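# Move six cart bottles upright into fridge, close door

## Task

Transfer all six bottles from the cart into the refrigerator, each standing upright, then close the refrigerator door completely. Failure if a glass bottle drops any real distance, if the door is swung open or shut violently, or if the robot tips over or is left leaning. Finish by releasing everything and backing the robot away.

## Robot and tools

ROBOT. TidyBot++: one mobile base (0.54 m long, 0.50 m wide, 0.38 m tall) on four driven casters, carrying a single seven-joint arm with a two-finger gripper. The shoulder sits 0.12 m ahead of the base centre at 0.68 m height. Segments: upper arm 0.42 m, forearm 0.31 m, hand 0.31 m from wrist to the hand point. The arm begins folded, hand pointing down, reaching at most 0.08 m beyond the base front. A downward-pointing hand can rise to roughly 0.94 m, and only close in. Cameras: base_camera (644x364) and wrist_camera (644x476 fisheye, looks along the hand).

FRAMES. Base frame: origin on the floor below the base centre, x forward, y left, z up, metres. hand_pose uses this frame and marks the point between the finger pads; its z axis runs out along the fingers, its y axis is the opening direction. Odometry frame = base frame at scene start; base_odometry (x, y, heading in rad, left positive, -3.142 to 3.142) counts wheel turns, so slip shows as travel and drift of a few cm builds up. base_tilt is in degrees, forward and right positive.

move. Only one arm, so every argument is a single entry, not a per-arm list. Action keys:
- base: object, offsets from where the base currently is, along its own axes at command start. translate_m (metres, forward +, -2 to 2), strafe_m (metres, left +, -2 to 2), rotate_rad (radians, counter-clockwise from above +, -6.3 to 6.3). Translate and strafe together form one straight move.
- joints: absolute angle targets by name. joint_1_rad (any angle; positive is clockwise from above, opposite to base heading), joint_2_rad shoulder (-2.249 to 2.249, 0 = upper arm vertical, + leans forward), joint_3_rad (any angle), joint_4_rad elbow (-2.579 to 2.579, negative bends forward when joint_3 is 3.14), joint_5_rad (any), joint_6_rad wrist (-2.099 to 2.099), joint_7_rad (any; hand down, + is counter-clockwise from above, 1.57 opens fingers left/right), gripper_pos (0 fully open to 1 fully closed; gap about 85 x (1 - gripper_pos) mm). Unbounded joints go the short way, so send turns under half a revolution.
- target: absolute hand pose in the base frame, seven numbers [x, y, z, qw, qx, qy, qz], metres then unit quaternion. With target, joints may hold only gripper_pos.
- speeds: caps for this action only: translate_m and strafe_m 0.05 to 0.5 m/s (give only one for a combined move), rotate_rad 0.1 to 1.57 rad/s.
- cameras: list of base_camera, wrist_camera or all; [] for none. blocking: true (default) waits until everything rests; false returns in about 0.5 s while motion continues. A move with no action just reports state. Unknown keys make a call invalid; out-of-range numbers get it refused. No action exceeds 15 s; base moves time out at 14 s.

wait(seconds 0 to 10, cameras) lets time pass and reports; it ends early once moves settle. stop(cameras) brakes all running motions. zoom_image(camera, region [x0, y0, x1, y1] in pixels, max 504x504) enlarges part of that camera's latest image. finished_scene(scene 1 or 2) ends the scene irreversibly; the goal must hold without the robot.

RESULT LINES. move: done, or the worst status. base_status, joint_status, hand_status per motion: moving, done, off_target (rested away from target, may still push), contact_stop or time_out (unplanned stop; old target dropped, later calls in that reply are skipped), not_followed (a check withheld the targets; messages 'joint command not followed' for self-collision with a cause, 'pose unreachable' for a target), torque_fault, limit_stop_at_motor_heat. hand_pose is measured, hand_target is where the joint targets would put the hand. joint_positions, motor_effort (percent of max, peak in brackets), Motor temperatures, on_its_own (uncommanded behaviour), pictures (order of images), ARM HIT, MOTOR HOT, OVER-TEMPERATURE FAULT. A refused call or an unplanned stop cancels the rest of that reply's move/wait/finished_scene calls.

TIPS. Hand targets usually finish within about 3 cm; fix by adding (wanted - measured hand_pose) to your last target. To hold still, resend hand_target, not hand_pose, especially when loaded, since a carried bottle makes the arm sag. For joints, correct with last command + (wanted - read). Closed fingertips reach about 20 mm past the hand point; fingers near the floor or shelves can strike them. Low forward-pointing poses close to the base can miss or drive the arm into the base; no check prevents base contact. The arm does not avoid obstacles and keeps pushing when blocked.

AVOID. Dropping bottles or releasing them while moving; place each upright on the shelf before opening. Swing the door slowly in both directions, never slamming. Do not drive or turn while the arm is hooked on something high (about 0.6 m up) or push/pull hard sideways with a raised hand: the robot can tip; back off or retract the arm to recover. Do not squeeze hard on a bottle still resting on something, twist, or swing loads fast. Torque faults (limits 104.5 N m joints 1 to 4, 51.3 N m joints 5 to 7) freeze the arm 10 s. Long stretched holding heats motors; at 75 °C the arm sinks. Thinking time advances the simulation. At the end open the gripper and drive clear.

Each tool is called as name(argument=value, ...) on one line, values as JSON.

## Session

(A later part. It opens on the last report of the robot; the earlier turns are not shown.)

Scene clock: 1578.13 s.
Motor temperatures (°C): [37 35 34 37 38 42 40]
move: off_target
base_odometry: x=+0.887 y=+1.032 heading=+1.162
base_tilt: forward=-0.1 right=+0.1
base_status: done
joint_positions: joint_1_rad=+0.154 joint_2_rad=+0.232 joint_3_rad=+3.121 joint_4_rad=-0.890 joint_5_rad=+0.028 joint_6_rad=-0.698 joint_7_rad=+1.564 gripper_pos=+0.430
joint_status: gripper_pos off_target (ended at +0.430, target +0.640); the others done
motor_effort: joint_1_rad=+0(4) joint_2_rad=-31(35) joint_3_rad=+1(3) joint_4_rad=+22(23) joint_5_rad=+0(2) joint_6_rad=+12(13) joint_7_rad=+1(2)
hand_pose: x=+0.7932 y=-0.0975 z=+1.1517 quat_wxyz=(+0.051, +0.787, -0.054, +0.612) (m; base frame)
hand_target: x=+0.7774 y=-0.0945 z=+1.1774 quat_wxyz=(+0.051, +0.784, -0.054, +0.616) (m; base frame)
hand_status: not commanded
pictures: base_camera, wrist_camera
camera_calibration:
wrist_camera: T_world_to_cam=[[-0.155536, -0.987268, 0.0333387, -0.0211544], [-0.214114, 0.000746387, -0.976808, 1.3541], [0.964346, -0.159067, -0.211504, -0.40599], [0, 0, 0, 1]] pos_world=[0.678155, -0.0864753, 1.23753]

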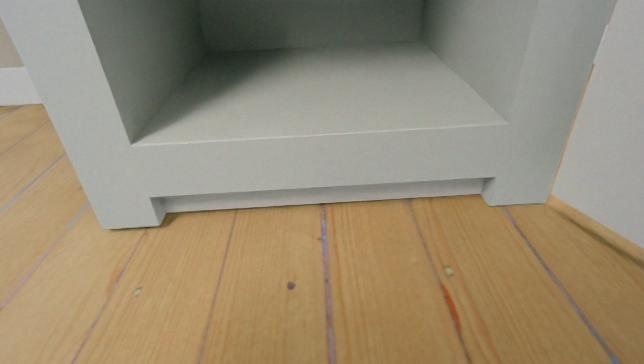

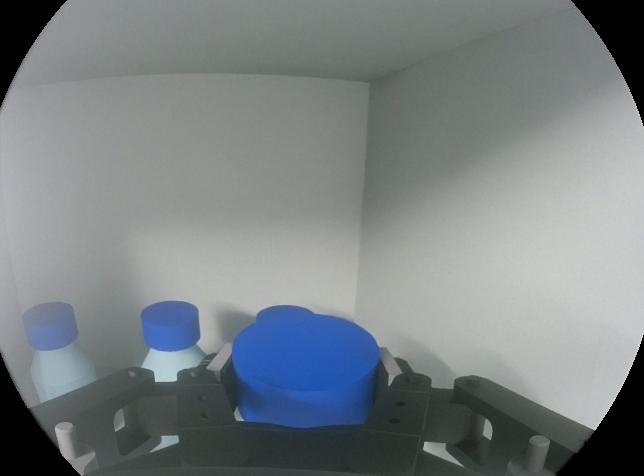

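move(joints={"joint_2_rad": 0.14, "joint_4_rad": -1.10, "joint_6_rad": -0.43, "gripper_pos": 0.64}, cameras=["wrist_camera"])

move(joints={"joint_2_rad": 0.124, "joint_4_rad": -1.17, "joint_6_rad": -0.365, "gripper_pos": 0.64}, cameras=[])

move(joints={"joint_2_rad": 0.117, "joint_4_rad": -1.197, "joint_6_rad": -0.347, "gripper_pos": 0.64}, cameras=[])

move(joints={"joint_2_rad": 0.111, "joint_4_rad": -1.220, "joint_6_rad": -0.330, "gripper_pos": 0.64}, cameras=["wrist_camera"])

Scene clock: 1585.70 s.
Motor temperatures (°C): [37 35 34 37 38 42 40]
move: off_target
base_odometry: x=+0.887 y=+1.032 heading=+1.162
base_tilt: forward=-0.1 right=+0.1
base_status: not commanded
joint_positions: joint_1_rad=+0.154 joint_2_rad=+0.196 joint_3_rad=+3.121 joint_4_rad=-1.106 joint_5_rad=+0.028 joint_6_rad=-0.533 joint_7_rad=+1.564 gripper_pos=+0.430
joint_status: gripper_pos off_target (ended at +0.430, target +0.640); the others done
motor_effort: joint_1_rad=-1(1) joint_2_rad=-30(33) joint_3_rad=+1(1) joint_4_rad=+22(24) joint_5_rad=+1(1) joint_6_rad=+12(13) joint_7_rad=+0(1)
hand_pose: x=+0.7975 y=-0.0962 z=+1.0967 quat_wxyz=(+0.050, +0.792, -0.052, +0.606) (m; base frame)
hand_target: x=+0.7782 y=-0.0910 z=+1.1698 quat_wxyz=(+0.054, +0.740, -0.047, +0.669) (m; base frame)
hand_status: not commanded
pictures: wrist_camera
camera_calibration:
wrist_camera: T_world_to_cam=[[-0.150433, -0.987965, 0.0359954, -0.0244528], [-0.23047, -0.000360425, -0.973079, 1.31014], [0.961381, -0.154679, -0.227642, -0.40109], [0, 0, 0, 1]] pos_world=[0.683871, -0.0857265, 1.18445]

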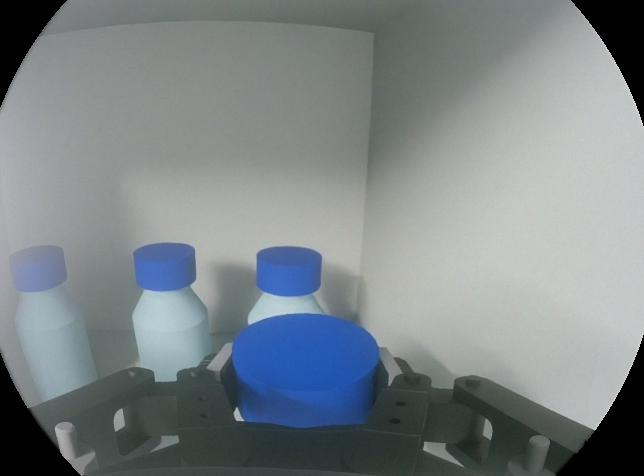

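Scene clock: 1586.77 s.
Motor temperatures (°C): [37 35 34 37 38 42 40]
move: off_target
base_odometry: x=+0.887 y=+1.032 heading=+1.162
base_tilt: forward=-0.2 right=+0.1
base_status: not commanded
joint_positions: joint_1_rad=+0.154 joint_2_rad=+0.180 joint_3_rad=+3.121 joint_4_rad=-1.175 joint_5_rad=+0.028 joint_6_rad=-0.467 joint_7_rad=+1.564 gripper_pos=+0.430
joint_status: gripper_pos off_target (ended at +0.430, target +0.640); the others done
motor_effort: joint_1_rad=+0(1) joint_2_rad=-30(32) joint_3_rad=+1(1) joint_4_rad=+23(24) joint_5_rad=+0(1) joint_6_rad=+12(13) joint_7_rad=+1(1)
hand_pose: x=+0.7958 y=-0.0953 z=+1.0861 quat_wxyz=(+0.050, +0.788, -0.050, +0.611) (m; base frame)
hand_target: x=+0.7771 y=-0.0901 z=+1.1579 quat_wxyz=(+0.054, +0.736, -0.045, +0.673) (m; base frame)
hand_status: not commanded
pictures: none
No camera images: "cameras" was empty.

Scene clock: 1587.40 s.
Motor temperatures (°C): [37 35 34 37 38 42 40]
move: off_target
base_odometry: x=+0.887 y=+1.032 heading=+1.162
base_tilt: forward=-0.2 right=+0.1
base_status: not commanded
joint_positions: joint_1_rad=+0.154 joint_2_rad=+0.172 joint_3_rad=+3.121 joint_4_rad=-1.202 joint_5_rad=+0.028 joint_6_rad=-0.447 joint_7_rad=+1.564 gripper_pos=+0.430
joint_status: gripper_pos off_target (ended at +0.430, target +0.640); the others done
motor_effort: joint_1_rad=-1(1) joint_2_rad=-30(31) joint_3_rad=+1(1) joint_4_rad=+23(24) joint_5_rad=+0(1) joint_6_rad=+12(13) joint_7_rad=+0(1)
hand_pose: x=+0.7941 y=-0.0948 z=+1.0805 quat_wxyz=(+0.050, +0.788, -0.050, +0.611) (m; base frame)
hand_target: x=+0.7758 y=-0.0896 z=+1.1515 quat_wxyz=(+0.054, +0.737, -0.045, +0.672) (m; base frame)
hand_status: not commanded
pictures: none
No camera images: "cameras" was empty.

Scene clock: 1588.00 s.
Motor temperatures (°C): [37 35 34 37 38 42 40]
move: off_target
base_odometry: x=+0.887 y=+1.032 heading=+1.162
base_tilt: forward=-0.2 right=+0.1
base_status: not commanded
joint_positions: joint_1_rad=+0.154 joint_2_rad=+0.166 joint_3_rad=+3.121 joint_4_rad=-1.225 joint_5_rad=+0.028 joint_6_rad=-0.430 joint_7_rad=+1.564 gripper_pos=+0.430
joint_status: gripper_pos off_target (ended at +0.430, target +0.640); the others done
motor_effort: joint_1_rad=+0(1) joint_2_rad=-30(31) joint_3_rad=+1(1) joint_4_rad=+23(24) joint_5_rad=+0(1) joint_6_rad=+12(13) joint_7_rad=+1(1)
hand_pose: x=+0.7927 y=-0.0944 z=+1.0759 quat_wxyz=(+0.050, +0.788, -0.050, +0.611) (m; base frame)
hand_target: x=+0.7747 y=-0.0893 z=+1.1467 quat_wxyz=(+0.053, +0.737, -0.045, +0.672) (m; base frame)
hand_status: not commanded
pictures: wrist_camera
camera_calibration:
wrist_camera: T_world_to_cam=[[-0.148066, -0.988285, 0.0370078, -0.0255944], [-0.216934, -0.00405301, -0.976178, 1.28111], [0.964892, -0.152567, -0.213793, -0.418395], [0, 0, 0, 1]] pos_world=[0.677833, -0.0839357, 1.16209]

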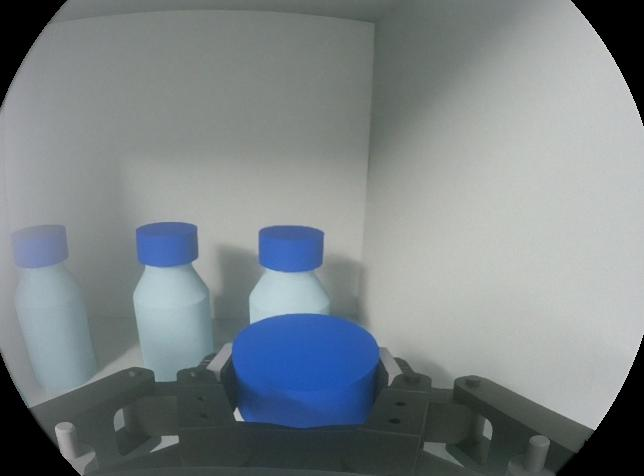

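move(cameras=["wrist_camera"])

Scene clock: 1623.60 s.
Motor temperatures (°C): [37 36 34 37 38 42 40]
base_odometry: x=+0.887 y=+1.032 heading=+1.162
base_tilt: forward=-0.2 right=+0.1
base_status: not commanded
joint_positions: joint_1_rad=+0.154 joint_2_rad=+0.166 joint_3_rad=+3.121 joint_4_rad=-1.225 joint_5_rad=+0.028 joint_6_rad=-0.430 joint_7_rad=+1.564 gripper_pos=+0.430
joint_status: gripper_pos off_target (ended at +0.430, target +0.640); the others done
motor_effort: joint_1_rad=+0(1) joint_2_rad=-29(31) joint_3_rad=+1(1) joint_4_rad=+23(24) joint_5_rad=+1(1) joint_6_rad=+12(13) joint_7_rad=+1(1)
hand_pose: x=+0.7927 y=-0.0944 z=+1.0760 quat_wxyz=(+0.050, +0.788, -0.050, +0.611) (m; base frame)
hand_target: x=+0.7747 y=-0.0893 z=+1.1467 quat_wxyz=(+0.053, +0.737, -0.045, +0.672) (m; base frame)
hand_status: not commanded
pictures: wrist_camera
camera_calibration:
wrist_camera: T_world_to_cam=[[-0.14807, -0.988284, 0.0370069, -0.0255923], [-0.21676, -0.0040789, -0.976216, 1.28108], [0.96493, -0.15257, -0.213617, -0.418586], [0, 0, 0, 1]] pos_world=[0.677805, -0.0839307, 1.16215]

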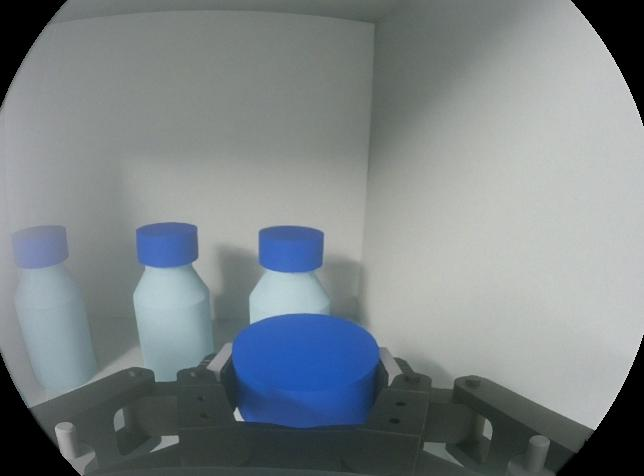

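move(joints={"joint_2_rad": 0.105, "joint_4_rad": -1.243, "joint_6_rad": -0.315}, cameras=[])

move(joints={"joint_2_rad": 0.099, "joint_4_rad": -1.266, "joint_6_rad": -0.300}, cameras=[])

Scene clock: 1627.13 s.
Motor temperatures (°C): [37 36 34 37 38 42 40]
move: done
base_odometry: x=+0.887 y=+1.032 heading=+1.162
base_tilt: forward=-0.1 right=+0.1
base_status: not commanded
joint_positions: joint_1_rad=+0.154 joint_2_rad=+0.158 joint_3_rad=+3.121 joint_4_rad=-1.244 joint_5_rad=+0.028 joint_6_rad=-0.411 joint_7_rad=+1.564 gripper_pos=+0.430
joint_status: all done
motor_effort: joint_1_rad=+0(1) joint_2_rad=-29(30) joint_3_rad=+1(1) joint_4_rad=+22(23) joint_5_rad=+0(1) joint_6_rad=+11(13) joint_7_rad=+0(1)
hand_pose: x=+0.7905 y=-0.0938 z=+1.0755 quat_wxyz=(+0.050, +0.786, -0.049, +0.614) (m; base frame)
hand_target: x=+0.7734 y=-0.0889 z=+1.1411 quat_wxyz=(+0.053, +0.738, -0.045, +0.672) (m; base frame)
hand_status: not commanded
pictures: none
No camera images: "cameras" was empty.

Scene clock: 1627.73 s.
Motor temperatures (°C): [37 36 34 37 38 42 40]
move: done
base_odometry: x=+0.887 y=+1.032 heading=+1.162
base_tilt: forward=-0.2 right=+0.1
base_status: not commanded
joint_positions: joint_1_rad=+0.154 joint_2_rad=+0.149 joint_3_rad=+3.121 joint_4_rad=-1.264 joint_5_rad=+0.028 joint_6_rad=-0.391 joint_7_rad=+1.564 gripper_pos=+0.430
joint_status: all done
motor_effort: joint_1_rad=+0(1) joint_2_rad=-28(29) joint_3_rad=+1(1) joint_4_rad=+22(23) joint_5_rad=-1(1) joint_6_rad=+12(13) joint_7_rad=+1(1)
hand_pose: x=+0.7880 y=-0.0932 z=+1.0756 quat_wxyz=(+0.051, +0.783, -0.049, +0.618) (m; base frame)
hand_target: x=+0.7720 y=-0.0885 z=+1.1355 quat_wxyz=(+0.053, +0.738, -0.044, +0.671) (m; base frame)
hand_status: not commanded
pictures: none
No camera images: "cameras" was empty.

move(joints={"gripper_pos": 0.12}, cameras=["wrist_camera"])

Scene clock: 1640.97 s.
Motor temperatures (°C): [37 36 34 37 38 42 40]
move: done
base_odometry: x=+0.887 y=+1.032 heading=+1.162
base_tilt: forward=-0.1 right=+0.1
base_status: not commanded
joint_positions: joint_1_rad=+0.154 joint_2_rad=+0.118 joint_3_rad=+3.121 joint_4_rad=-1.264 joint_5_rad=+0.028 joint_6_rad=-0.370 joint_7_rad=+1.564 gripper_pos=+0.120
joint_status: all done
motor_effort: joint_1_rad=-1(1) joint_2_rad=-24(29) joint_3_rad=+1(1) joint_4_rad=+19(22) joint_5_rad=+0(1) joint_6_rad=+8(12) joint_7_rad=+0(1)
hand_pose: x=+0.7769 y=-0.0913 z=+1.1027 quat_wxyz=(+0.052, +0.767, -0.048, +0.638) (m; base frame)
hand_target: x=+0.7720 y=-0.0885 z=+1.1355 quat_wxyz=(+0.053, +0.738, -0.044, +0.671) (m; base frame)
hand_status: not commanded
pictures: wrist_camera
camera_calibration:
wrist_camera: T_world_to_cam=[[-0.149014, -0.988135, 0.0372087, -0.0254019], [-0.149535, -0.0146776, -0.988647, 1.26429], [0.977463, -0.152886, -0.145574, -0.482038], [0, 0, 0, 1]] pos_world=[0.656445, -0.0802408, 1.18071]

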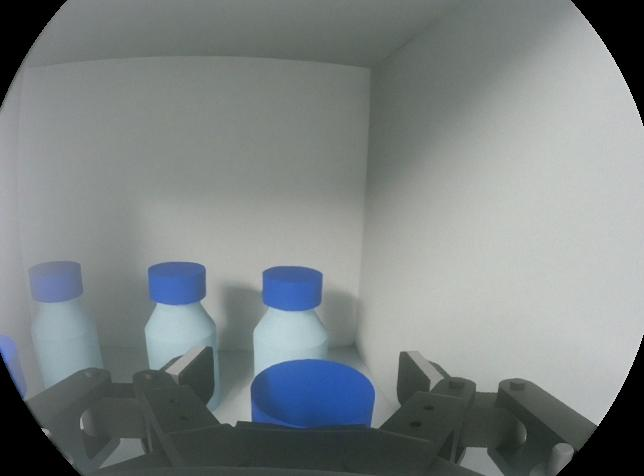

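move(base={"translate_m": -0.265}, speeds={"translate_m": 0.25})

Scene clock: 1645.50 s.
Motor temperatures (°C): [37 36 34 37 38 42 40]
move: done
base_odometry: x=+0.782 y=+0.789 heading=+1.163
base_tilt: forward=-0.1 right=+0.1
base_status: done
joint_positions: joint_1_rad=+0.154 joint_2_rad=+0.108 joint_3_rad=+3.121 joint_4_rad=-1.264 joint_5_rad=+0.028 joint_6_rad=-0.370 joint_7_rad=+1.564 gripper_pos=+0.120
joint_status: not commanded
motor_effort: joint_1_rad=-1(3) joint_2_rad=-23(28) joint_3_rad=+1(2) joint_4_rad=+19(20) joint_5_rad=+0(1) joint_6_rad=+8(9) joint_7_rad=+1(1)
hand_pose: x=+0.7727 y=-0.0908 z=+1.1095 quat_wxyz=(+0.053, +0.763, -0.048, +0.642) (m; base frame)
hand_target: x=+0.7720 y=-0.0885 z=+1.1355 quat_wxyz=(+0.053, +0.738, -0.044, +0.671) (m; base frame)
hand_status: not commanded
pictures: base_camera, wrist_camera
camera_calibration:
wrist_camera: T_world_to_cam=[[-0.149564, -0.98805, 0.0372451, -0.0253595], [-0.139417, -0.0162184, -0.990101, 1.26402], [0.978873, -0.153276, -0.135326, -0.489289], [0, 0, 0, 1]] pos_world=[0.651386, -0.0795526, 1.18624]

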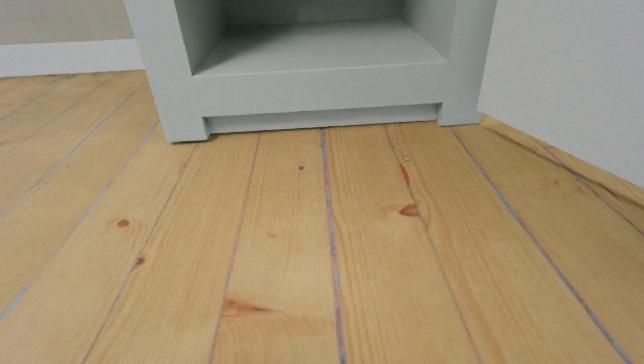

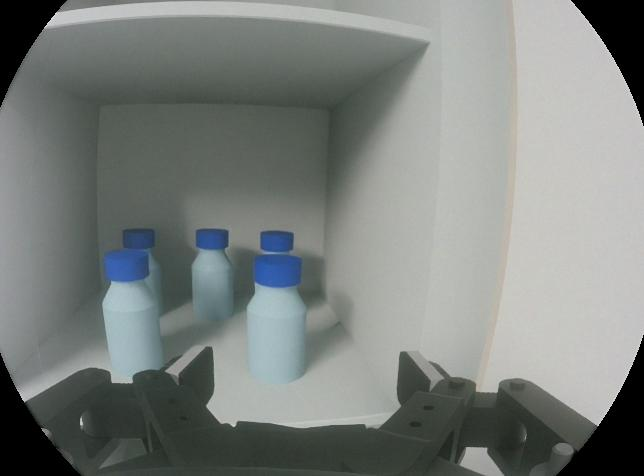

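move(base={"translate_m": -1.236, "strafe_m": 0.014, "rotate_rad": -1.813}, joints={"joint_1_rad": 0.0, "joint_2_rad": -0.48, "joint_4_rad": -1.57, "joint_6_rad": -0.93}, speeds={"translate_m": 0.35, "rotate_rad": 0.6})

Scene clock: 1682.03 s.
Motor temperatures (°C): [37 36 34 37 38 42 40]
move: done
base_odometry: x=+0.279 y=-0.341 heading=-0.651
base_tilt: forward=-0.2 right=+0.1
base_status: done
joint_positions: joint_1_rad=+0.016 joint_2_rad=-0.469 joint_3_rad=+3.121 joint_4_rad=-1.549 joint_5_rad=+0.028 joint_6_rad=-0.846 joint_7_rad=+1.564 gripper_pos=+0.120
joint_status: all done
motor_effort: joint_1_rad=-1(3) joint_2_rad=-3(28) joint_3_rad=+1(3) joint_4_rad=+17(21) joint_5_rad=+1(1) joint_6_rad=+7(10) joint_7_rad=+1(1)
hand_pose: x=+0.4978 y=-0.0006 z=+1.0971 quat_wxyz=(+0.015, +0.821, +0.002, +0.571) (m; base frame)
hand_target: x=+0.4835 y=+0.0063 z=+1.0652 quat_wxyz=(+0.011, +0.847, +0.010, +0.532) (m; base frame)
hand_status: not commanded
pictures: base_camera, wrist_camera
camera_calibration:
wrist_camera: T_world_to_cam=[[-0.0197303, -0.998671, 0.0476219, -0.0529374], [-0.31541, -0.0389816, -0.948155, 1.25641], [0.94875, -0.0337278, -0.314221, 0.00319449], [0, 0, 0, 1]] pos_world=[0.392209, -0.00378239, 1.19479]

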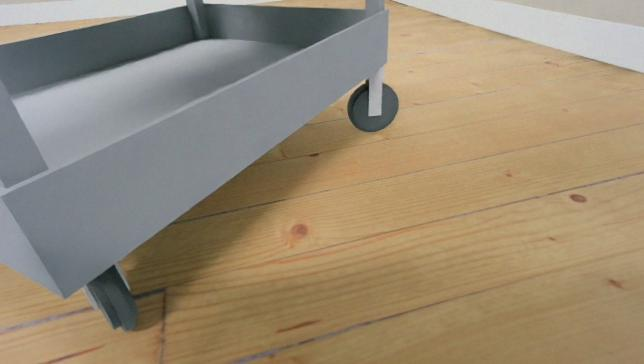

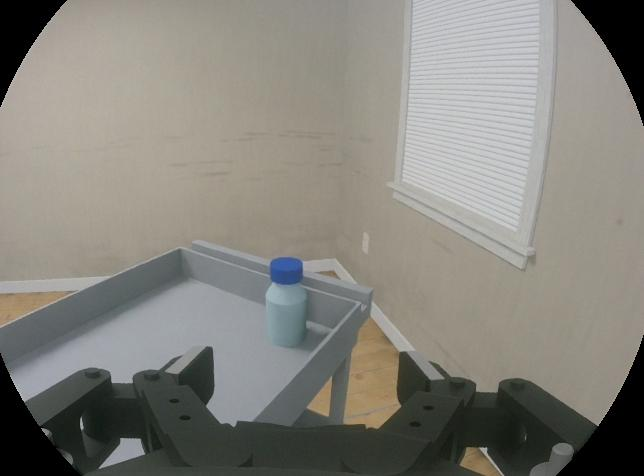

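zoom_image(camera="wrist_camera", region=[226, 240, 346, 360])

Scaled by 4.200.

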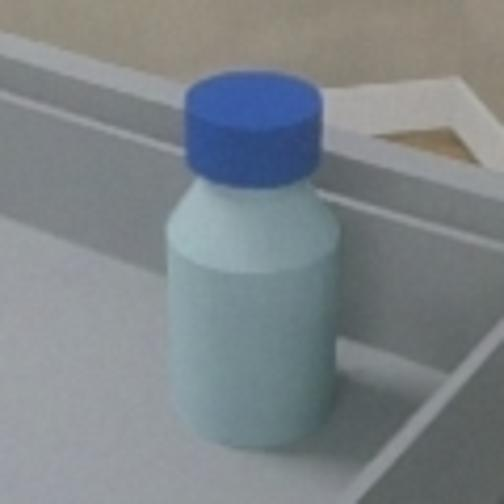

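move(base={"strafe_m": 0.027}, joints={"joint_2_rad": 0.330, "joint_4_rad": -1.512, "joint_6_rad": 0.050, "gripper_pos": 0.2}, speeds={"strafe_m": 0.15})

Scene clock: 1702.13 s.
Motor temperatures (°C): [37 35 34 37 38 42 40]
move: done
base_odometry: x=+0.295 y=-0.319 heading=-0.651
base_tilt: forward=-0.2 right=+0.1
base_status: done
joint_positions: joint_1_rad=+0.014 joint_2_rad=+0.298 joint_3_rad=+3.119 joint_4_rad=-1.549 joint_5_rad=+0.028 joint_6_rad=-0.028 joint_7_rad=+1.564 gripper_pos=+0.200
joint_status: all done
motor_effort: joint_1_rad=+0(1) joint_2_rad=-29(31) joint_3_rad=+1(4) joint_4_rad=+18(20) joint_5_rad=+0(2) joint_6_rad=+9(10) joint_7_rad=+0(1)
hand_pose: x=+0.8417 y=+0.0055 z=+0.9050 quat_wxyz=(+0.002, +0.806, +0.010, +0.592) (m; base frame)
hand_target: x=+0.8614 y=+0.0168 z=+0.9275 quat_wxyz=(-0.004, +0.781, +0.015, +0.625) (m; base frame)
hand_status: not commanded
pictures: base_camera, wrist_camera
camera_calibration:
wrist_camera: T_world_to_cam=[[0.00675318, -0.999416, 0.033502, -0.0403983], [-0.266597, -0.0340896, -0.963205, 1.15548], [0.963784, -0.00242683, -0.266671, -0.43901], [0, 0, 0, 1]] pos_world=[0.731431, -0.00205031, 0.997244]

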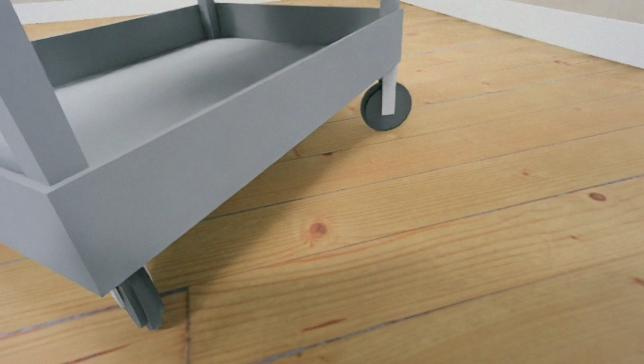

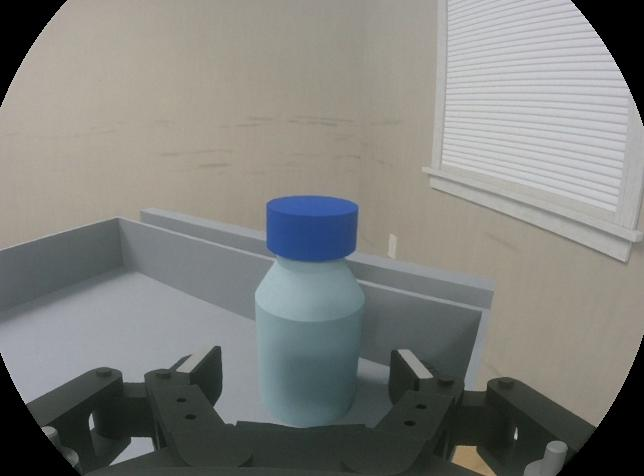

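move(base={"translate_m": 0.06}, joints={"joint_2_rad": 0.334, "joint_4_rad": -1.455, "joint_6_rad": 0.060}, speeds={"translate_m": 0.1}, cameras=["wrist_camera"])

Scene clock: 1723.73 s.
Motor temperatures (°C): [37 35 34 37 38 42 40]
move: done
base_odometry: x=+0.343 y=-0.356 heading=-0.651
base_tilt: forward=-0.2 right=+0.1
base_status: done
joint_positions: joint_1_rad=+0.014 joint_2_rad=+0.310 joint_3_rad=+3.119 joint_4_rad=-1.487 joint_5_rad=+0.028 joint_6_rad=-0.012 joint_7_rad=+1.564 gripper_pos=+0.200
joint_status: all done
motor_effort: joint_1_rad=+0(1) joint_2_rad=-29(32) joint_3_rad=+0(1) joint_4_rad=+18(20) joint_5_rad=-1(1) joint_6_rad=+8(10) joint_7_rad=+1(1)
hand_pose: x=+0.8559 y=+0.0054 z=+0.9384 quat_wxyz=(+0.002, +0.786, +0.009, +0.618) (m; base frame)
hand_target: x=+0.8708 y=+0.0167 z=+0.9624 quat_wxyz=(-0.004, +0.761, +0.015, +0.649) (m; base frame)
hand_status: not commanded
pictures: wrist_camera
camera_calibration:
wrist_camera: T_world_to_cam=[[0.00447125, -0.999447, 0.0329616, -0.0392466], [-0.20246, -0.033184, -0.978728, 1.15114], [0.97928, -0.00229725, -0.202496, -0.517247], [0, 0, 0, 1]] pos_world=[0.739765, -0.00221366, 1.02321]

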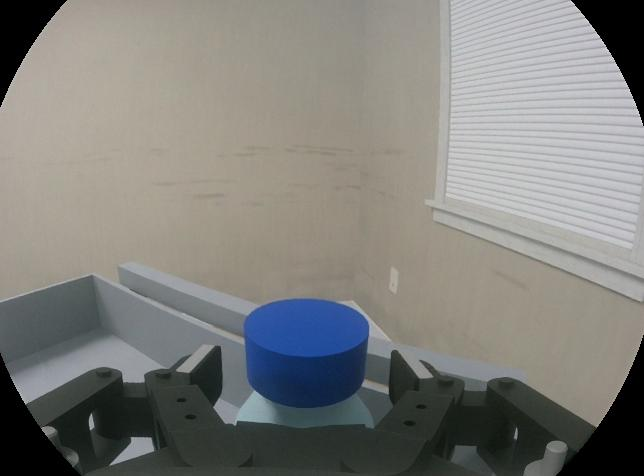

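move(base={"translate_m": 0.027}, joints={"joint_2_rad": 0.341, "joint_4_rad": -1.455, "joint_6_rad": 0.060}, speeds={"translate_m": 0.1}, cameras=["wrist_camera"])

Scene clock: 1734.77 s.
Motor temperatures (°C): [37 35 34 37 38 42 40]
move: done
base_odometry: x=+0.364 y=-0.372 heading=-0.651
base_tilt: forward=-0.1 right=+0.0
base_status: done
joint_positions: joint_1_rad=+0.014 joint_2_rad=+0.317 joint_3_rad=+3.119 joint_4_rad=-1.487 joint_5_rad=+0.028 joint_6_rad=-0.011 joint_7_rad=+1.564 gripper_pos=+0.200
joint_status: all done
motor_effort: joint_1_rad=+0(2) joint_2_rad=-30(32) joint_3_rad=+1(1) joint_4_rad=+19(20) joint_5_rad=+0(1) joint_6_rad=+8(9) joint_7_rad=+1(1)
hand_pose: x=+0.8577 y=+0.0055 z=+0.9341 quat_wxyz=(+0.002, +0.788, +0.010, +0.616) (m; base frame)
hand_target: x=+0.8727 y=+0.0167 z=+0.9571 quat_wxyz=(-0.004, +0.763, +0.015, +0.646) (m; base frame)
hand_status: not commanded
pictures: wrist_camera
camera_calibration:
wrist_camera: T_world_to_cam=[[0.00483025, -0.999449, 0.0328279, -0.0391868], [-0.207603, -0.0331153, -0.977652, 1.15072], [0.978201, -0.00209287, -0.207649, -0.514226], [0, 0, 0, 1]] pos_world=[0.742099, -0.00213495, 1.01951]

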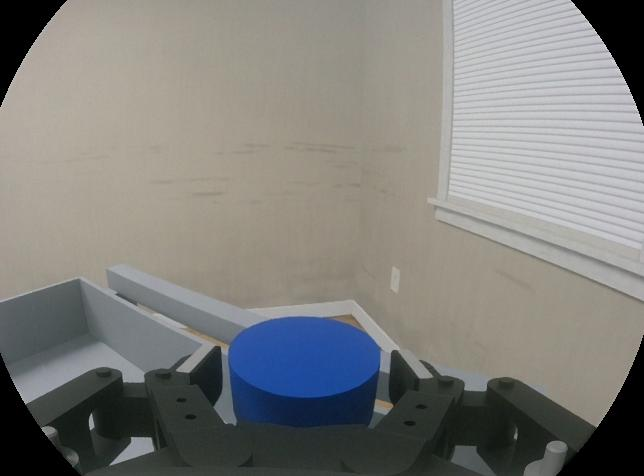

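move(joints={"gripper_pos": 0.36}, cameras=[])

move(joints={"gripper_pos": 0.57}, cameras=["wrist_camera"])

Scene clock: 1738.80 s.
Motor temperatures (°C): [37 35 34 37 38 42 40]
move: done
base_odometry: x=+0.364 y=-0.372 heading=-0.651
base_tilt: forward=-0.1 right=+0.1
base_status: not commanded
joint_positions: joint_1_rad=+0.014 joint_2_rad=+0.317 joint_3_rad=+3.119 joint_4_rad=-1.487 joint_5_rad=+0.028 joint_6_rad=-0.011 joint_7_rad=+1.564 gripper_pos=+0.360
joint_status: all done
motor_effort: joint_1_rad=-1(1) joint_2_rad=-30(30) joint_3_rad=+1(1) joint_4_rad=+19(19) joint_5_rad=+0(1) joint_6_rad=+9(9) joint_7_rad=+0(1)
hand_pose: x=+0.8577 y=+0.0055 z=+0.9341 quat_wxyz=(+0.002, +0.788, +0.010, +0.616) (m; base frame)
hand_target: x=+0.8727 y=+0.0167 z=+0.9571 quat_wxyz=(-0.004, +0.763, +0.015, +0.646) (m; base frame)
hand_status: not commanded
pictures: none
No camera images: "cameras" was empty.

Scene clock: 1739.43 s.
Motor temperatures (°C): [37 35 34 37 38 42 40]
move: off_target
base_odometry: x=+0.364 y=-0.372 heading=-0.651
base_tilt: forward=-0.2 right=+0.1
base_status: not commanded
joint_positions: joint_1_rad=+0.013 joint_2_rad=+0.317 joint_3_rad=+3.119 joint_4_rad=-1.487 joint_5_rad=+0.028 joint_6_rad=-0.011 joint_7_rad=+1.564 gripper_pos=+0.427
joint_status: gripper_pos off_target (ended at +0.427, target +0.570)
motor_effort: joint_1_rad=-1(1) joint_2_rad=-29(30) joint_3_rad=+1(1) joint_4_rad=+19(19) joint_5_rad=-1(1) joint_6_rad=+9(9) joint_7_rad=+0(1)
hand_pose: x=+0.8578 y=+0.0058 z=+0.9342 quat_wxyz=(+0.001, +0.788, +0.010, +0.616) (m; base frame)
hand_target: x=+0.8727 y=+0.0167 z=+0.9571 quat_wxyz=(-0.004, +0.763, +0.015, +0.646) (m; base frame)
hand_status: not commanded
pictures: wrist_camera
camera_calibration:
wrist_camera: T_world_to_cam=[[0.00514806, -0.999448, 0.0328237, -0.0392181], [-0.207175, -0.0331779, -0.977741, 1.15058], [0.97829, -0.00176679, -0.207232, -0.514696], [0, 0, 0, 1]] pos_world=[0.742095, -0.00193197, 1.01959]

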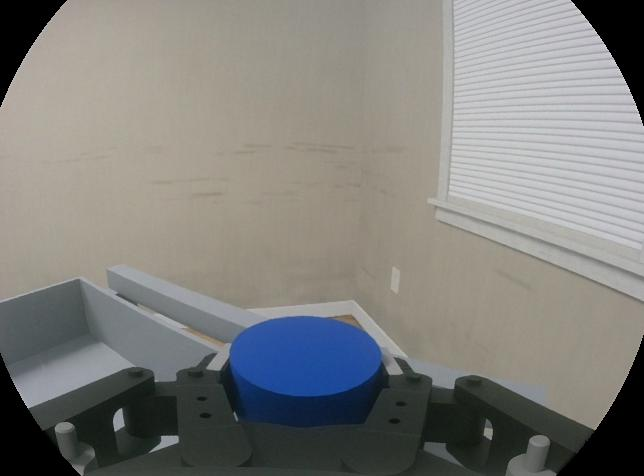

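move(joints={"joint_2_rad": 0.341, "joint_4_rad": -1.355, "joint_6_rad": -0.11, "gripper_pos": 0.64}, cameras=["wrist_camera"])

move(joints={"joint_2_rad": 0.341, "joint_4_rad": -1.265, "joint_6_rad": -0.20}, cameras=["wrist_camera"])

Scene clock: 1754.83 s.
Motor temperatures (°C): [37 35 34 37 38 42 40]
move: off_target
base_odometry: x=+0.364 y=-0.372 heading=-0.651
base_tilt: forward=-0.1 right=+0.1
base_status: not commanded
joint_positions: joint_1_rad=+0.013 joint_2_rad=+0.334 joint_3_rad=+3.119 joint_4_rad=-1.426 joint_5_rad=+0.028 joint_6_rad=-0.072 joint_7_rad=+1.564 gripper_pos=+0.427
joint_status: joint_4_rad off_target (ended at -1.426, target -1.355); gripper_pos off_target (ended at +0.427, target +0.640); the others done
motor_effort: joint_1_rad=-1(1) joint_2_rad=-35(37) joint_3_rad=+1(1) joint_4_rad=+23(23) joint_5_rad=+0(1) joint_6_rad=+13(14) joint_7_rad=+1(2)
hand_pose: x=+0.8660 y=+0.0051 z=+0.9402 quat_wxyz=(+0.002, +0.793, +0.009, +0.609) (m; base frame)
hand_target: x=+0.8739 y=+0.0152 z=+0.9667 quat_wxyz=(-0.002, +0.785, +0.014, +0.619) (m; base frame)
hand_status: not commanded
pictures: wrist_camera
camera_calibration:
wrist_camera: T_world_to_cam=[[0.00403008, -0.999451, 0.0328869, -0.0392441], [-0.224252, -0.0329528, -0.973974, 1.1693], [0.974523, -0.00344977, -0.224262, -0.502273], [0, 0, 0, 1]] pos_world=[0.751853, -0.0024236, 1.02752]

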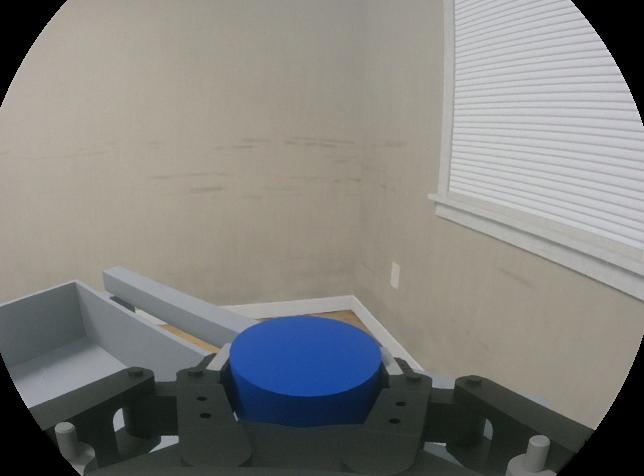

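Scene clock: 1756.00 s.
Motor temperatures (°C): [37 35 34 37 38 42 40]
move: off_target
base_odometry: x=+0.364 y=-0.372 heading=-0.651
base_tilt: forward=-0.1 right=+0.1
base_status: not commanded
joint_positions: joint_1_rad=+0.013 joint_2_rad=+0.335 joint_3_rad=+3.119 joint_4_rad=-1.329 joint_5_rad=+0.028 joint_6_rad=-0.135 joint_7_rad=+1.564 gripper_pos=+0.427
joint_status: joint_4_rad off_target (ended at -1.329, target -1.265); the others done
motor_effort: joint_1_rad=-1(1) joint_2_rad=-36(37) joint_3_rad=+1(1) joint_4_rad=+23(25) joint_5_rad=+0(1) joint_6_rad=+12(14) joint_7_rad=+1(1)
hand_pose: x=+0.8732 y=+0.0042 z=+0.9797 quat_wxyz=(+0.003, +0.783, +0.008, +0.622) (m; base frame)
hand_target: x=+0.8762 y=+0.0142 z=+0.9949 quat_wxyz=(-0.001, +0.785, +0.013, +0.619) (m; base frame)
hand_status: not commanded
pictures: wrist_camera
camera_calibration:
wrist_camera: T_world_to_cam=[[0.000925036, -0.999458, 0.0329171, -0.038698], [-0.192378, -0.0324801, -0.980783, 1.18823], [0.98132, -0.00542526, -0.192304, -0.537678], [0, 0, 0, 1]] pos_world=[0.75626, -0.00300019, 1.06327]

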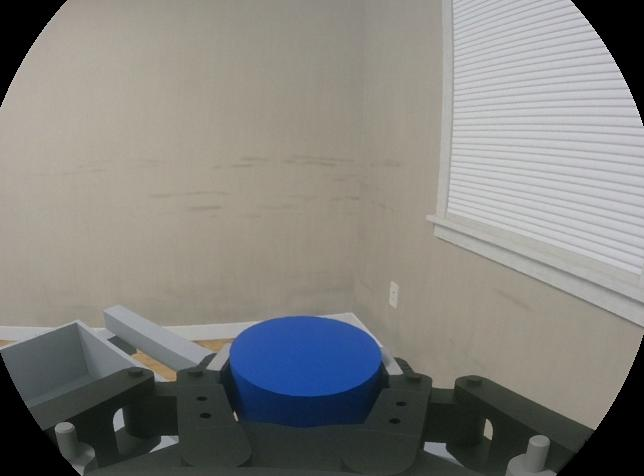

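move(joints={"joint_2_rad": 0.20, "joint_4_rad": -1.25, "joint_6_rad": -0.31}, cameras=[])

move(joints={"joint_2_rad": 0.03, "joint_4_rad": -1.24, "joint_6_rad": -0.50}, cameras=[])

move(joints={"joint_2_rad": -0.18, "joint_4_rad": -1.22, "joint_6_rad": -0.735})

Scene clock: 1763.50 s.
Motor temperatures (°C): [37 35 34 37 38 42 40]
move: off_target
base_odometry: x=+0.364 y=-0.372 heading=-0.651
base_tilt: forward=-0.1 right=+0.1
base_status: not commanded
joint_positions: joint_1_rad=+0.013 joint_2_rad=+0.246 joint_3_rad=+3.119 joint_4_rad=-1.313 joint_5_rad=+0.028 joint_6_rad=-0.244 joint_7_rad=+1.564 gripper_pos=+0.427
joint_status: joint_4_rad off_target (ended at -1.313, target -1.250); the others done
motor_effort: joint_1_rad=+0(1) joint_2_rad=-33(39) joint_3_rad=+1(1) joint_4_rad=+24(25) joint_5_rad=+0(1) joint_6_rad=+13(14) joint_7_rad=+1(1)
hand_pose: x=+0.8386 y=+0.0038 z=+1.0217 quat_wxyz=(+0.004, +0.784, +0.008, +0.620) (m; base frame)
hand_target: x=+0.8200 y=+0.0133 z=+1.0736 quat_wxyz=(+0.001, +0.771, +0.013, +0.637) (m; base frame)
hand_status: not commanded
pictures: none
No camera images: "cameras" was empty.

Scene clock: 1765.00 s.
Motor temperatures (°C): [37 35 34 37 38 42 40]
move: done
base_odometry: x=+0.364 y=-0.372 heading=-0.651
base_tilt: forward=-0.1 right=+0.1
base_status: not commanded
joint_positions: joint_1_rad=+0.013 joint_2_rad=+0.061 joint_3_rad=+3.119 joint_4_rad=-1.298 joint_5_rad=+0.028 joint_6_rad=-0.433 joint_7_rad=+1.564 gripper_pos=+0.427
joint_status: all done
motor_effort: joint_1_rad=-1(1) joint_2_rad=-26(36) joint_3_rad=+1(1) joint_4_rad=+23(25) joint_5_rad=+0(1) joint_6_rad=+13(14) joint_7_rad=+1(1)
hand_pose: x=+0.7554 y=+0.0032 z=+1.0995 quat_wxyz=(+0.007, +0.781, +0.007, +0.625) (m; base frame)
hand_target: x=+0.7366 y=+0.0116 z=+1.1339 quat_wxyz=(+0.003, +0.774, +0.012, +0.633) (m; base frame)
hand_status: not commanded
pictures: none
No camera images: "cameras" was empty.

Scene clock: 1766.57 s.
Motor temperatures (°C): [37 35 34 37 38 42 40]
move: done
base_odometry: x=+0.364 y=-0.372 heading=-0.651
base_tilt: forward=-0.1 right=+0.1
base_status: not commanded
joint_positions: joint_1_rad=+0.013 joint_2_rad=-0.160 joint_3_rad=+3.119 joint_4_rad=-1.276 joint_5_rad=+0.028 joint_6_rad=-0.667 joint_7_rad=+1.564 gripper_pos=+0.427
joint_status: all done
motor_effort: joint_1_rad=-1(1) joint_2_rad=-17(29) joint_3_rad=+2(2) joint_4_rad=+22(24) joint_5_rad=+0(1) joint_6_rad=+13(14) joint_7_rad=+1(1)
hand_pose: x=+0.6386 y=+0.0025 z=+1.1696 quat_wxyz=(+0.010, +0.778, +0.005, +0.628) (m; base frame)
hand_target: x=+0.6192 y=+0.0094 z=+1.1918 quat_wxyz=(+0.006, +0.775, +0.010, +0.631) (m; base frame)
hand_status: not commanded
pictures: base_camera, wrist_camera
camera_calibration:
wrist_camera: T_world_to_cam=[[-0.0133562, -0.999063, 0.0411723, -0.0469722], [-0.177122, -0.0381609, -0.983449, 1.32266], [0.984098, -0.0204276, -0.176446, -0.291152], [0, 0, 0, 1]] pos_world=[0.520167, -0.00240179, 1.25133]

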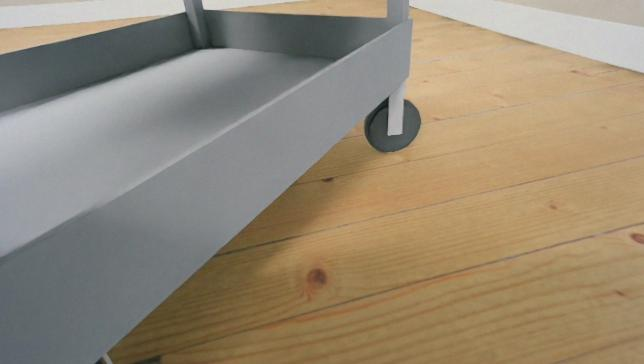

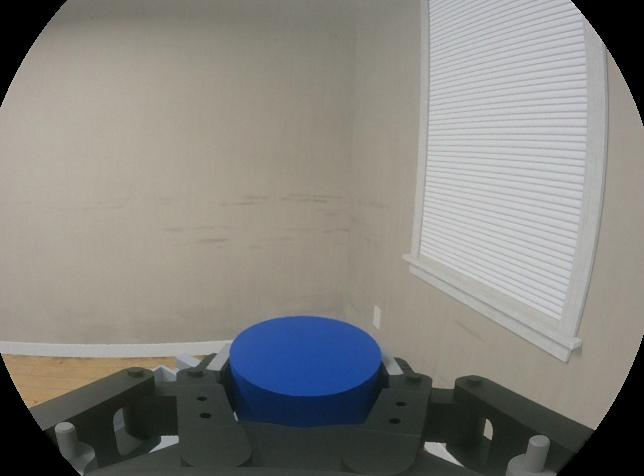

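move(base={"translate_m": -0.2885, "strafe_m": 0.7633, "rotate_rad": 1.811}, speeds={"translate_m": 0.35, "rotate_rad": 0.9}, cameras=["base_camera"])

Scene clock: 1780.27 s.
Motor temperatures (°C): [37 35 34 37 38 42 40]
move: done
base_odometry: x=+0.597 y=+0.410 heading=+1.161
base_tilt: forward=-0.1 right=+0.0
base_status: done
joint_positions: joint_1_rad=+0.003 joint_2_rad=-0.159 joint_3_rad=+3.121 joint_4_rad=-1.276 joint_5_rad=+0.028 joint_6_rad=-0.669 joint_7_rad=+1.564 gripper_pos=+0.427
joint_status: not commanded
motor_effort: joint_1_rad=-1(4) joint_2_rad=-17(21) joint_3_rad=+1(4) joint_4_rad=+22(23) joint_5_rad=+0(2) joint_6_rad=+12(13) joint_7_rad=+1(2)
hand_pose: x=+0.6387 y=+0.0065 z=+1.1688 quat_wxyz=(+0.008, +0.779, +0.008, +0.627) (m; base frame)
hand_target: x=+0.6192 y=+0.0094 z=+1.1918 quat_wxyz=(+0.006, +0.775, +0.010, +0.631) (m; base frame)
hand_status: not commanded
pictures: base_camera

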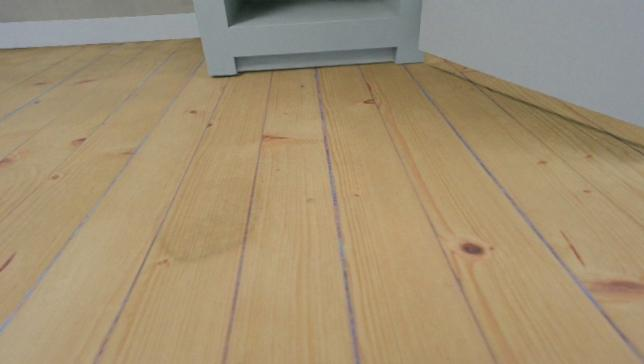

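move(base={"translate_m": 0.39, "strafe_m": -0.0155, "rotate_rad": 0.018}, joints={"joint_2_rad": 0.218, "joint_4_rad": -0.827, "joint_6_rad": -0.763}, speeds={"translate_m": 0.25})

Scene clock: 1800.97 s.
Motor temperatures (°C): [36 35 34 37 38 42 40]
move: off_target
base_odometry: x=+0.767 y=+0.762 heading=+1.180
base_tilt: forward=-0.1 right=+0.0
base_status: done
joint_positions: joint_1_rad=+0.002 joint_2_rad=+0.232 joint_3_rad=+3.120 joint_4_rad=-0.895 joint_5_rad=+0.028 joint_6_rad=-0.698 joint_7_rad=+1.564 gripper_pos=+0.427
joint_status: joint_4_rad off_target (ended at -0.895, target -0.827); the others done
motor_effort: joint_1_rad=-1(2) joint_2_rad=-32(35) joint_3_rad=+0(4) joint_4_rad=+22(24) joint_5_rad=+0(2) joint_6_rad=+12(14) joint_7_rad=+0(1)
hand_pose: x=+0.8007 y=+0.0061 z=+1.1483 quat_wxyz=(+0.004, +0.791, +0.006, +0.612) (m; base frame)
hand_target: x=+0.7841 y=+0.0083 z=+1.1774 quat_wxyz=(+0.003, +0.786, +0.007, +0.619) (m; base frame)
hand_status: not commanded
pictures: base_camera, wrist_camera
camera_calibration:
wrist_camera: T_world_to_cam=[[-0.00331697, -0.999445, 0.0331561, -0.0392104], [-0.21745, -0.031642, -0.975558, 1.35373], [0.976066, -0.0104457, -0.217225, -0.401206], [0, 0, 0, 1]] pos_world=[0.685843, -0.000544646, 1.23479]

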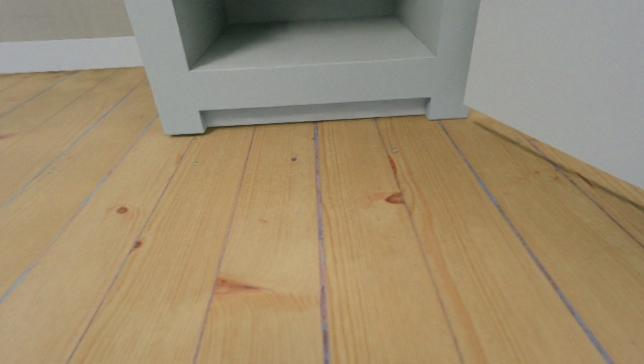

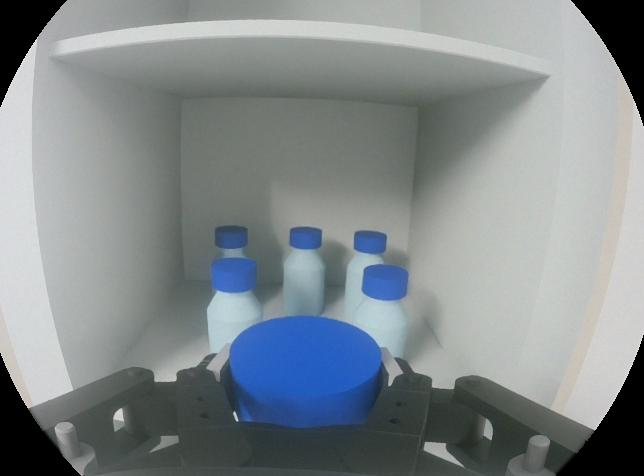

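zoom_image(camera="wrist_camera", region=[180, 210, 440, 400])

Scaled by 1.938.

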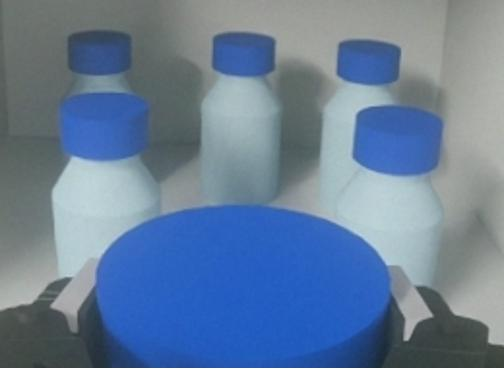

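move(base={"translate_m": 0.263}, speeds={"translate_m": 0.2})

Scene clock: 1828.60 s.
Motor temperatures (°C): [36 35 34 37 38 42 40]
move: done
base_odometry: x=+0.868 y=+1.005 heading=+1.179
base_tilt: forward=-0.1 right=+0.1
base_status: done
joint_positions: joint_1_rad=+0.002 joint_2_rad=+0.233 joint_3_rad=+3.120 joint_4_rad=-0.893 joint_5_rad=+0.028 joint_6_rad=-0.699 joint_7_rad=+1.564 gripper_pos=+0.427
joint_status: not commanded
motor_effort: joint_1_rad=-1(1) joint_2_rad=-31(34) joint_3_rad=+1(1) joint_4_rad=+22(23) joint_5_rad=+0(1) joint_6_rad=+12(13) joint_7_rad=+1(1)
hand_pose: x=+0.8010 y=+0.0061 z=+1.1483 quat_wxyz=(+0.004, +0.791, +0.006, +0.612) (m; base frame)
hand_target: x=+0.7841 y=+0.0083 z=+1.1774 quat_wxyz=(+0.003, +0.786, +0.007, +0.619) (m; base frame)
hand_status: not commanded
pictures: base_camera, wrist_camera
camera_calibration:
wrist_camera: T_world_to_cam=[[-0.00334087, -0.999446, 0.0331249, -0.0391721], [-0.217658, -0.0316041, -0.975513, 1.35398], [0.976019, -0.010469, -0.217432, -0.401239], [0, 0, 0, 1]] pos_world=[0.68619, -0.000559611, 1.23488]

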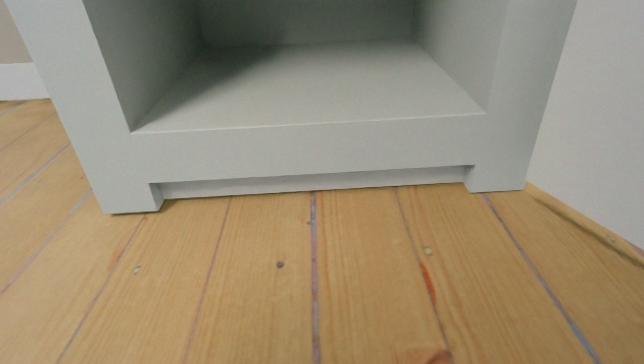

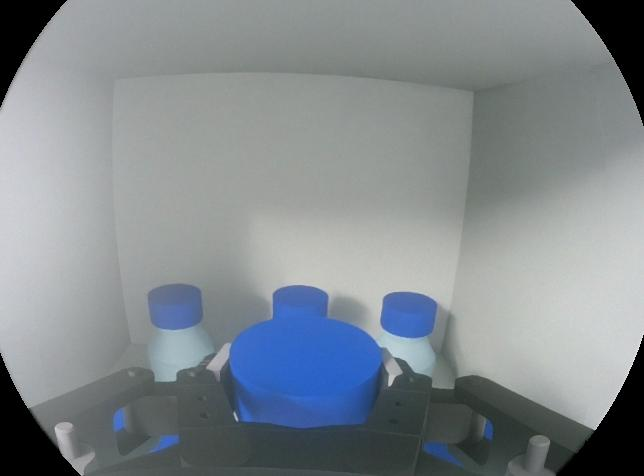

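move(joints={"joint_2_rad": 0.14, "joint_4_rad": -1.10, "joint_6_rad": -0.43}, cameras=["wrist_camera"])

Scene clock: 1841.67 s.
Motor temperatures (°C): [36 35 34 37 38 42 40]
move: done
base_odometry: x=+0.868 y=+1.005 heading=+1.179
base_tilt: forward=-0.1 right=+0.1
base_status: not commanded
joint_positions: joint_1_rad=+0.002 joint_2_rad=+0.199 joint_3_rad=+3.120 joint_4_rad=-1.109 joint_5_rad=+0.028 joint_6_rad=-0.536 joint_7_rad=+1.564 gripper_pos=+0.427
joint_status: all done
motor_effort: joint_1_rad=-1(1) joint_2_rad=-31(33) joint_3_rad=+0(1) joint_4_rad=+23(24) joint_5_rad=+0(1) joint_6_rad=+13(15) joint_7_rad=+1(1)
hand_pose: x=+0.8052 y=+0.0080 z=+1.0925 quat_wxyz=(+0.004, +0.796, +0.009, +0.605) (m; base frame)
hand_target: x=+0.7844 y=+0.0119 z=+1.1698 quat_wxyz=(+0.002, +0.741, +0.011, +0.671) (m; base frame)
hand_status: not commanded
pictures: wrist_camera
camera_calibration:
wrist_camera: T_world_to_cam=[[0.00186135, -0.999357, 0.035797, -0.0424884], [-0.235179, -0.0352305, -0.971313, 1.31004], [0.97195, -0.00661076, -0.235094, -0.394904], [0, 0, 0, 1]] pos_world=[0.692001, 0.00108185, 1.18115]

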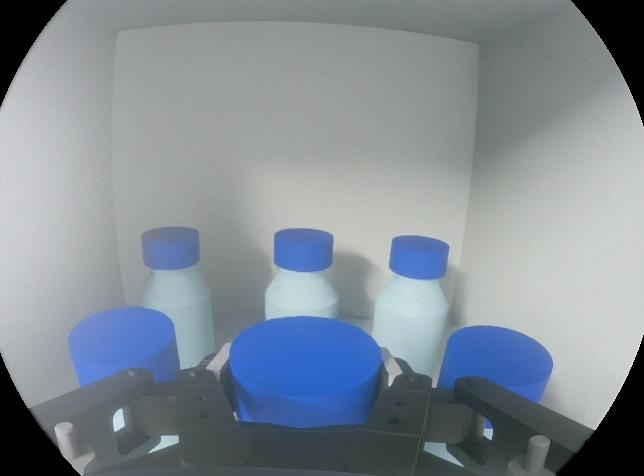

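move(joints={"joint_2_rad": 0.124, "joint_4_rad": -1.17, "joint_6_rad": -0.365}, cameras=[])

move(joints={"joint_2_rad": 0.117, "joint_4_rad": -1.197, "joint_6_rad": -0.347}, cameras=["wrist_camera"])

Scene clock: 1872.47 s.
Motor temperatures (°C): [36 36 34 37 38 42 40]
move: done
base_odometry: x=+0.868 y=+1.005 heading=+1.179
base_tilt: forward=-0.1 right=+0.1
base_status: not commanded
joint_positions: joint_1_rad=+0.002 joint_2_rad=+0.182 joint_3_rad=+3.120 joint_4_rad=-1.177 joint_5_rad=+0.028 joint_6_rad=-0.470 joint_7_rad=+1.564 gripper_pos=+0.427
joint_status: all done
motor_effort: joint_1_rad=-1(1) joint_2_rad=-30(32) joint_3_rad=+1(2) joint_4_rad=+23(25) joint_5_rad=+0(1) joint_6_rad=+12(13) joint_7_rad=+1(1)
hand_pose: x=+0.8033 y=+0.0087 z=+1.0821 quat_wxyz=(+0.004, +0.792, +0.010, +0.610) (m; base frame)
hand_target: x=+0.7831 y=+0.0126 z=+1.1579 quat_wxyz=(+0.001, +0.737, +0.012, +0.675) (m; base frame)
hand_status: not commanded
pictures: none
No camera images: "cameras" was empty.

Scene clock: 1873.10 s.
Motor temperatures (°C): [36 36 34 37 38 42 40]
move: done
base_odometry: x=+0.868 y=+1.005 heading=+1.179
base_tilt: forward=-0.1 right=+0.1
base_status: not commanded
joint_positions: joint_1_rad=+0.002 joint_2_rad=+0.175 joint_3_rad=+3.120 joint_4_rad=-1.204 joint_5_rad=+0.028 joint_6_rad=-0.450 joint_7_rad=+1.564 gripper_pos=+0.427
joint_status: all done
motor_effort: joint_1_rad=+0(1) joint_2_rad=-30(32) joint_3_rad=+1(1) joint_4_rad=+23(24) joint_5_rad=+0(1) joint_6_rad=+12(13) joint_7_rad=+1(1)
hand_pose: x=+0.8015 y=+0.0089 z=+1.0765 quat_wxyz=(+0.003, +0.792, +0.010, +0.610) (m; base frame)
hand_target: x=+0.7818 y=+0.0128 z=+1.1516 quat_wxyz=(+0.001, +0.738, +0.012, +0.675) (m; base frame)
hand_status: not commanded
pictures: wrist_camera
camera_calibration:
wrist_camera: T_world_to_cam=[[0.00376711, -0.999322, 0.0366265, -0.0434008], [-0.221578, -0.0365504, -0.974457, 1.28617], [0.975135, -0.00444475, -0.221566, -0.412202], [0, 0, 0, 1]] pos_world=[0.687104, 0.00180666, 1.16358]

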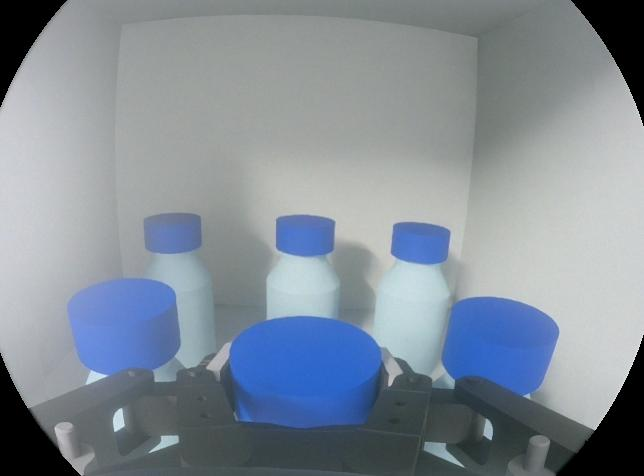

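move(joints={"joint_2_rad": 0.111, "joint_4_rad": -1.22, "joint_6_rad": -0.332}, cameras=[])

Scene clock: 1876.63 s.
Motor temperatures (°C): [36 36 34 37 38 42 40]
move: done
base_odometry: x=+0.868 y=+1.005 heading=+1.179
base_tilt: forward=-0.1 right=+0.1
base_status: not commanded
joint_positions: joint_1_rad=+0.002 joint_2_rad=+0.167 joint_3_rad=+3.120 joint_4_rad=-1.224 joint_5_rad=+0.028 joint_6_rad=-0.431 joint_7_rad=+1.564 gripper_pos=+0.427
joint_status: all done
motor_effort: joint_1_rad=-1(1) joint_2_rad=-30(31) joint_3_rad=+1(1) joint_4_rad=+23(23) joint_5_rad=+0(1) joint_6_rad=+12(13) joint_7_rad=+1(1)
hand_pose: x=+0.7995 y=+0.0091 z=+1.0757 quat_wxyz=(+0.003, +0.790, +0.010, +0.613) (m; base frame)
hand_target: x=+0.7805 y=+0.0130 z=+1.1460 quat_wxyz=(+0.001, +0.739, +0.012, +0.674) (m; base frame)
hand_status: not commanded
pictures: none
No camera images: "cameras" was empty.


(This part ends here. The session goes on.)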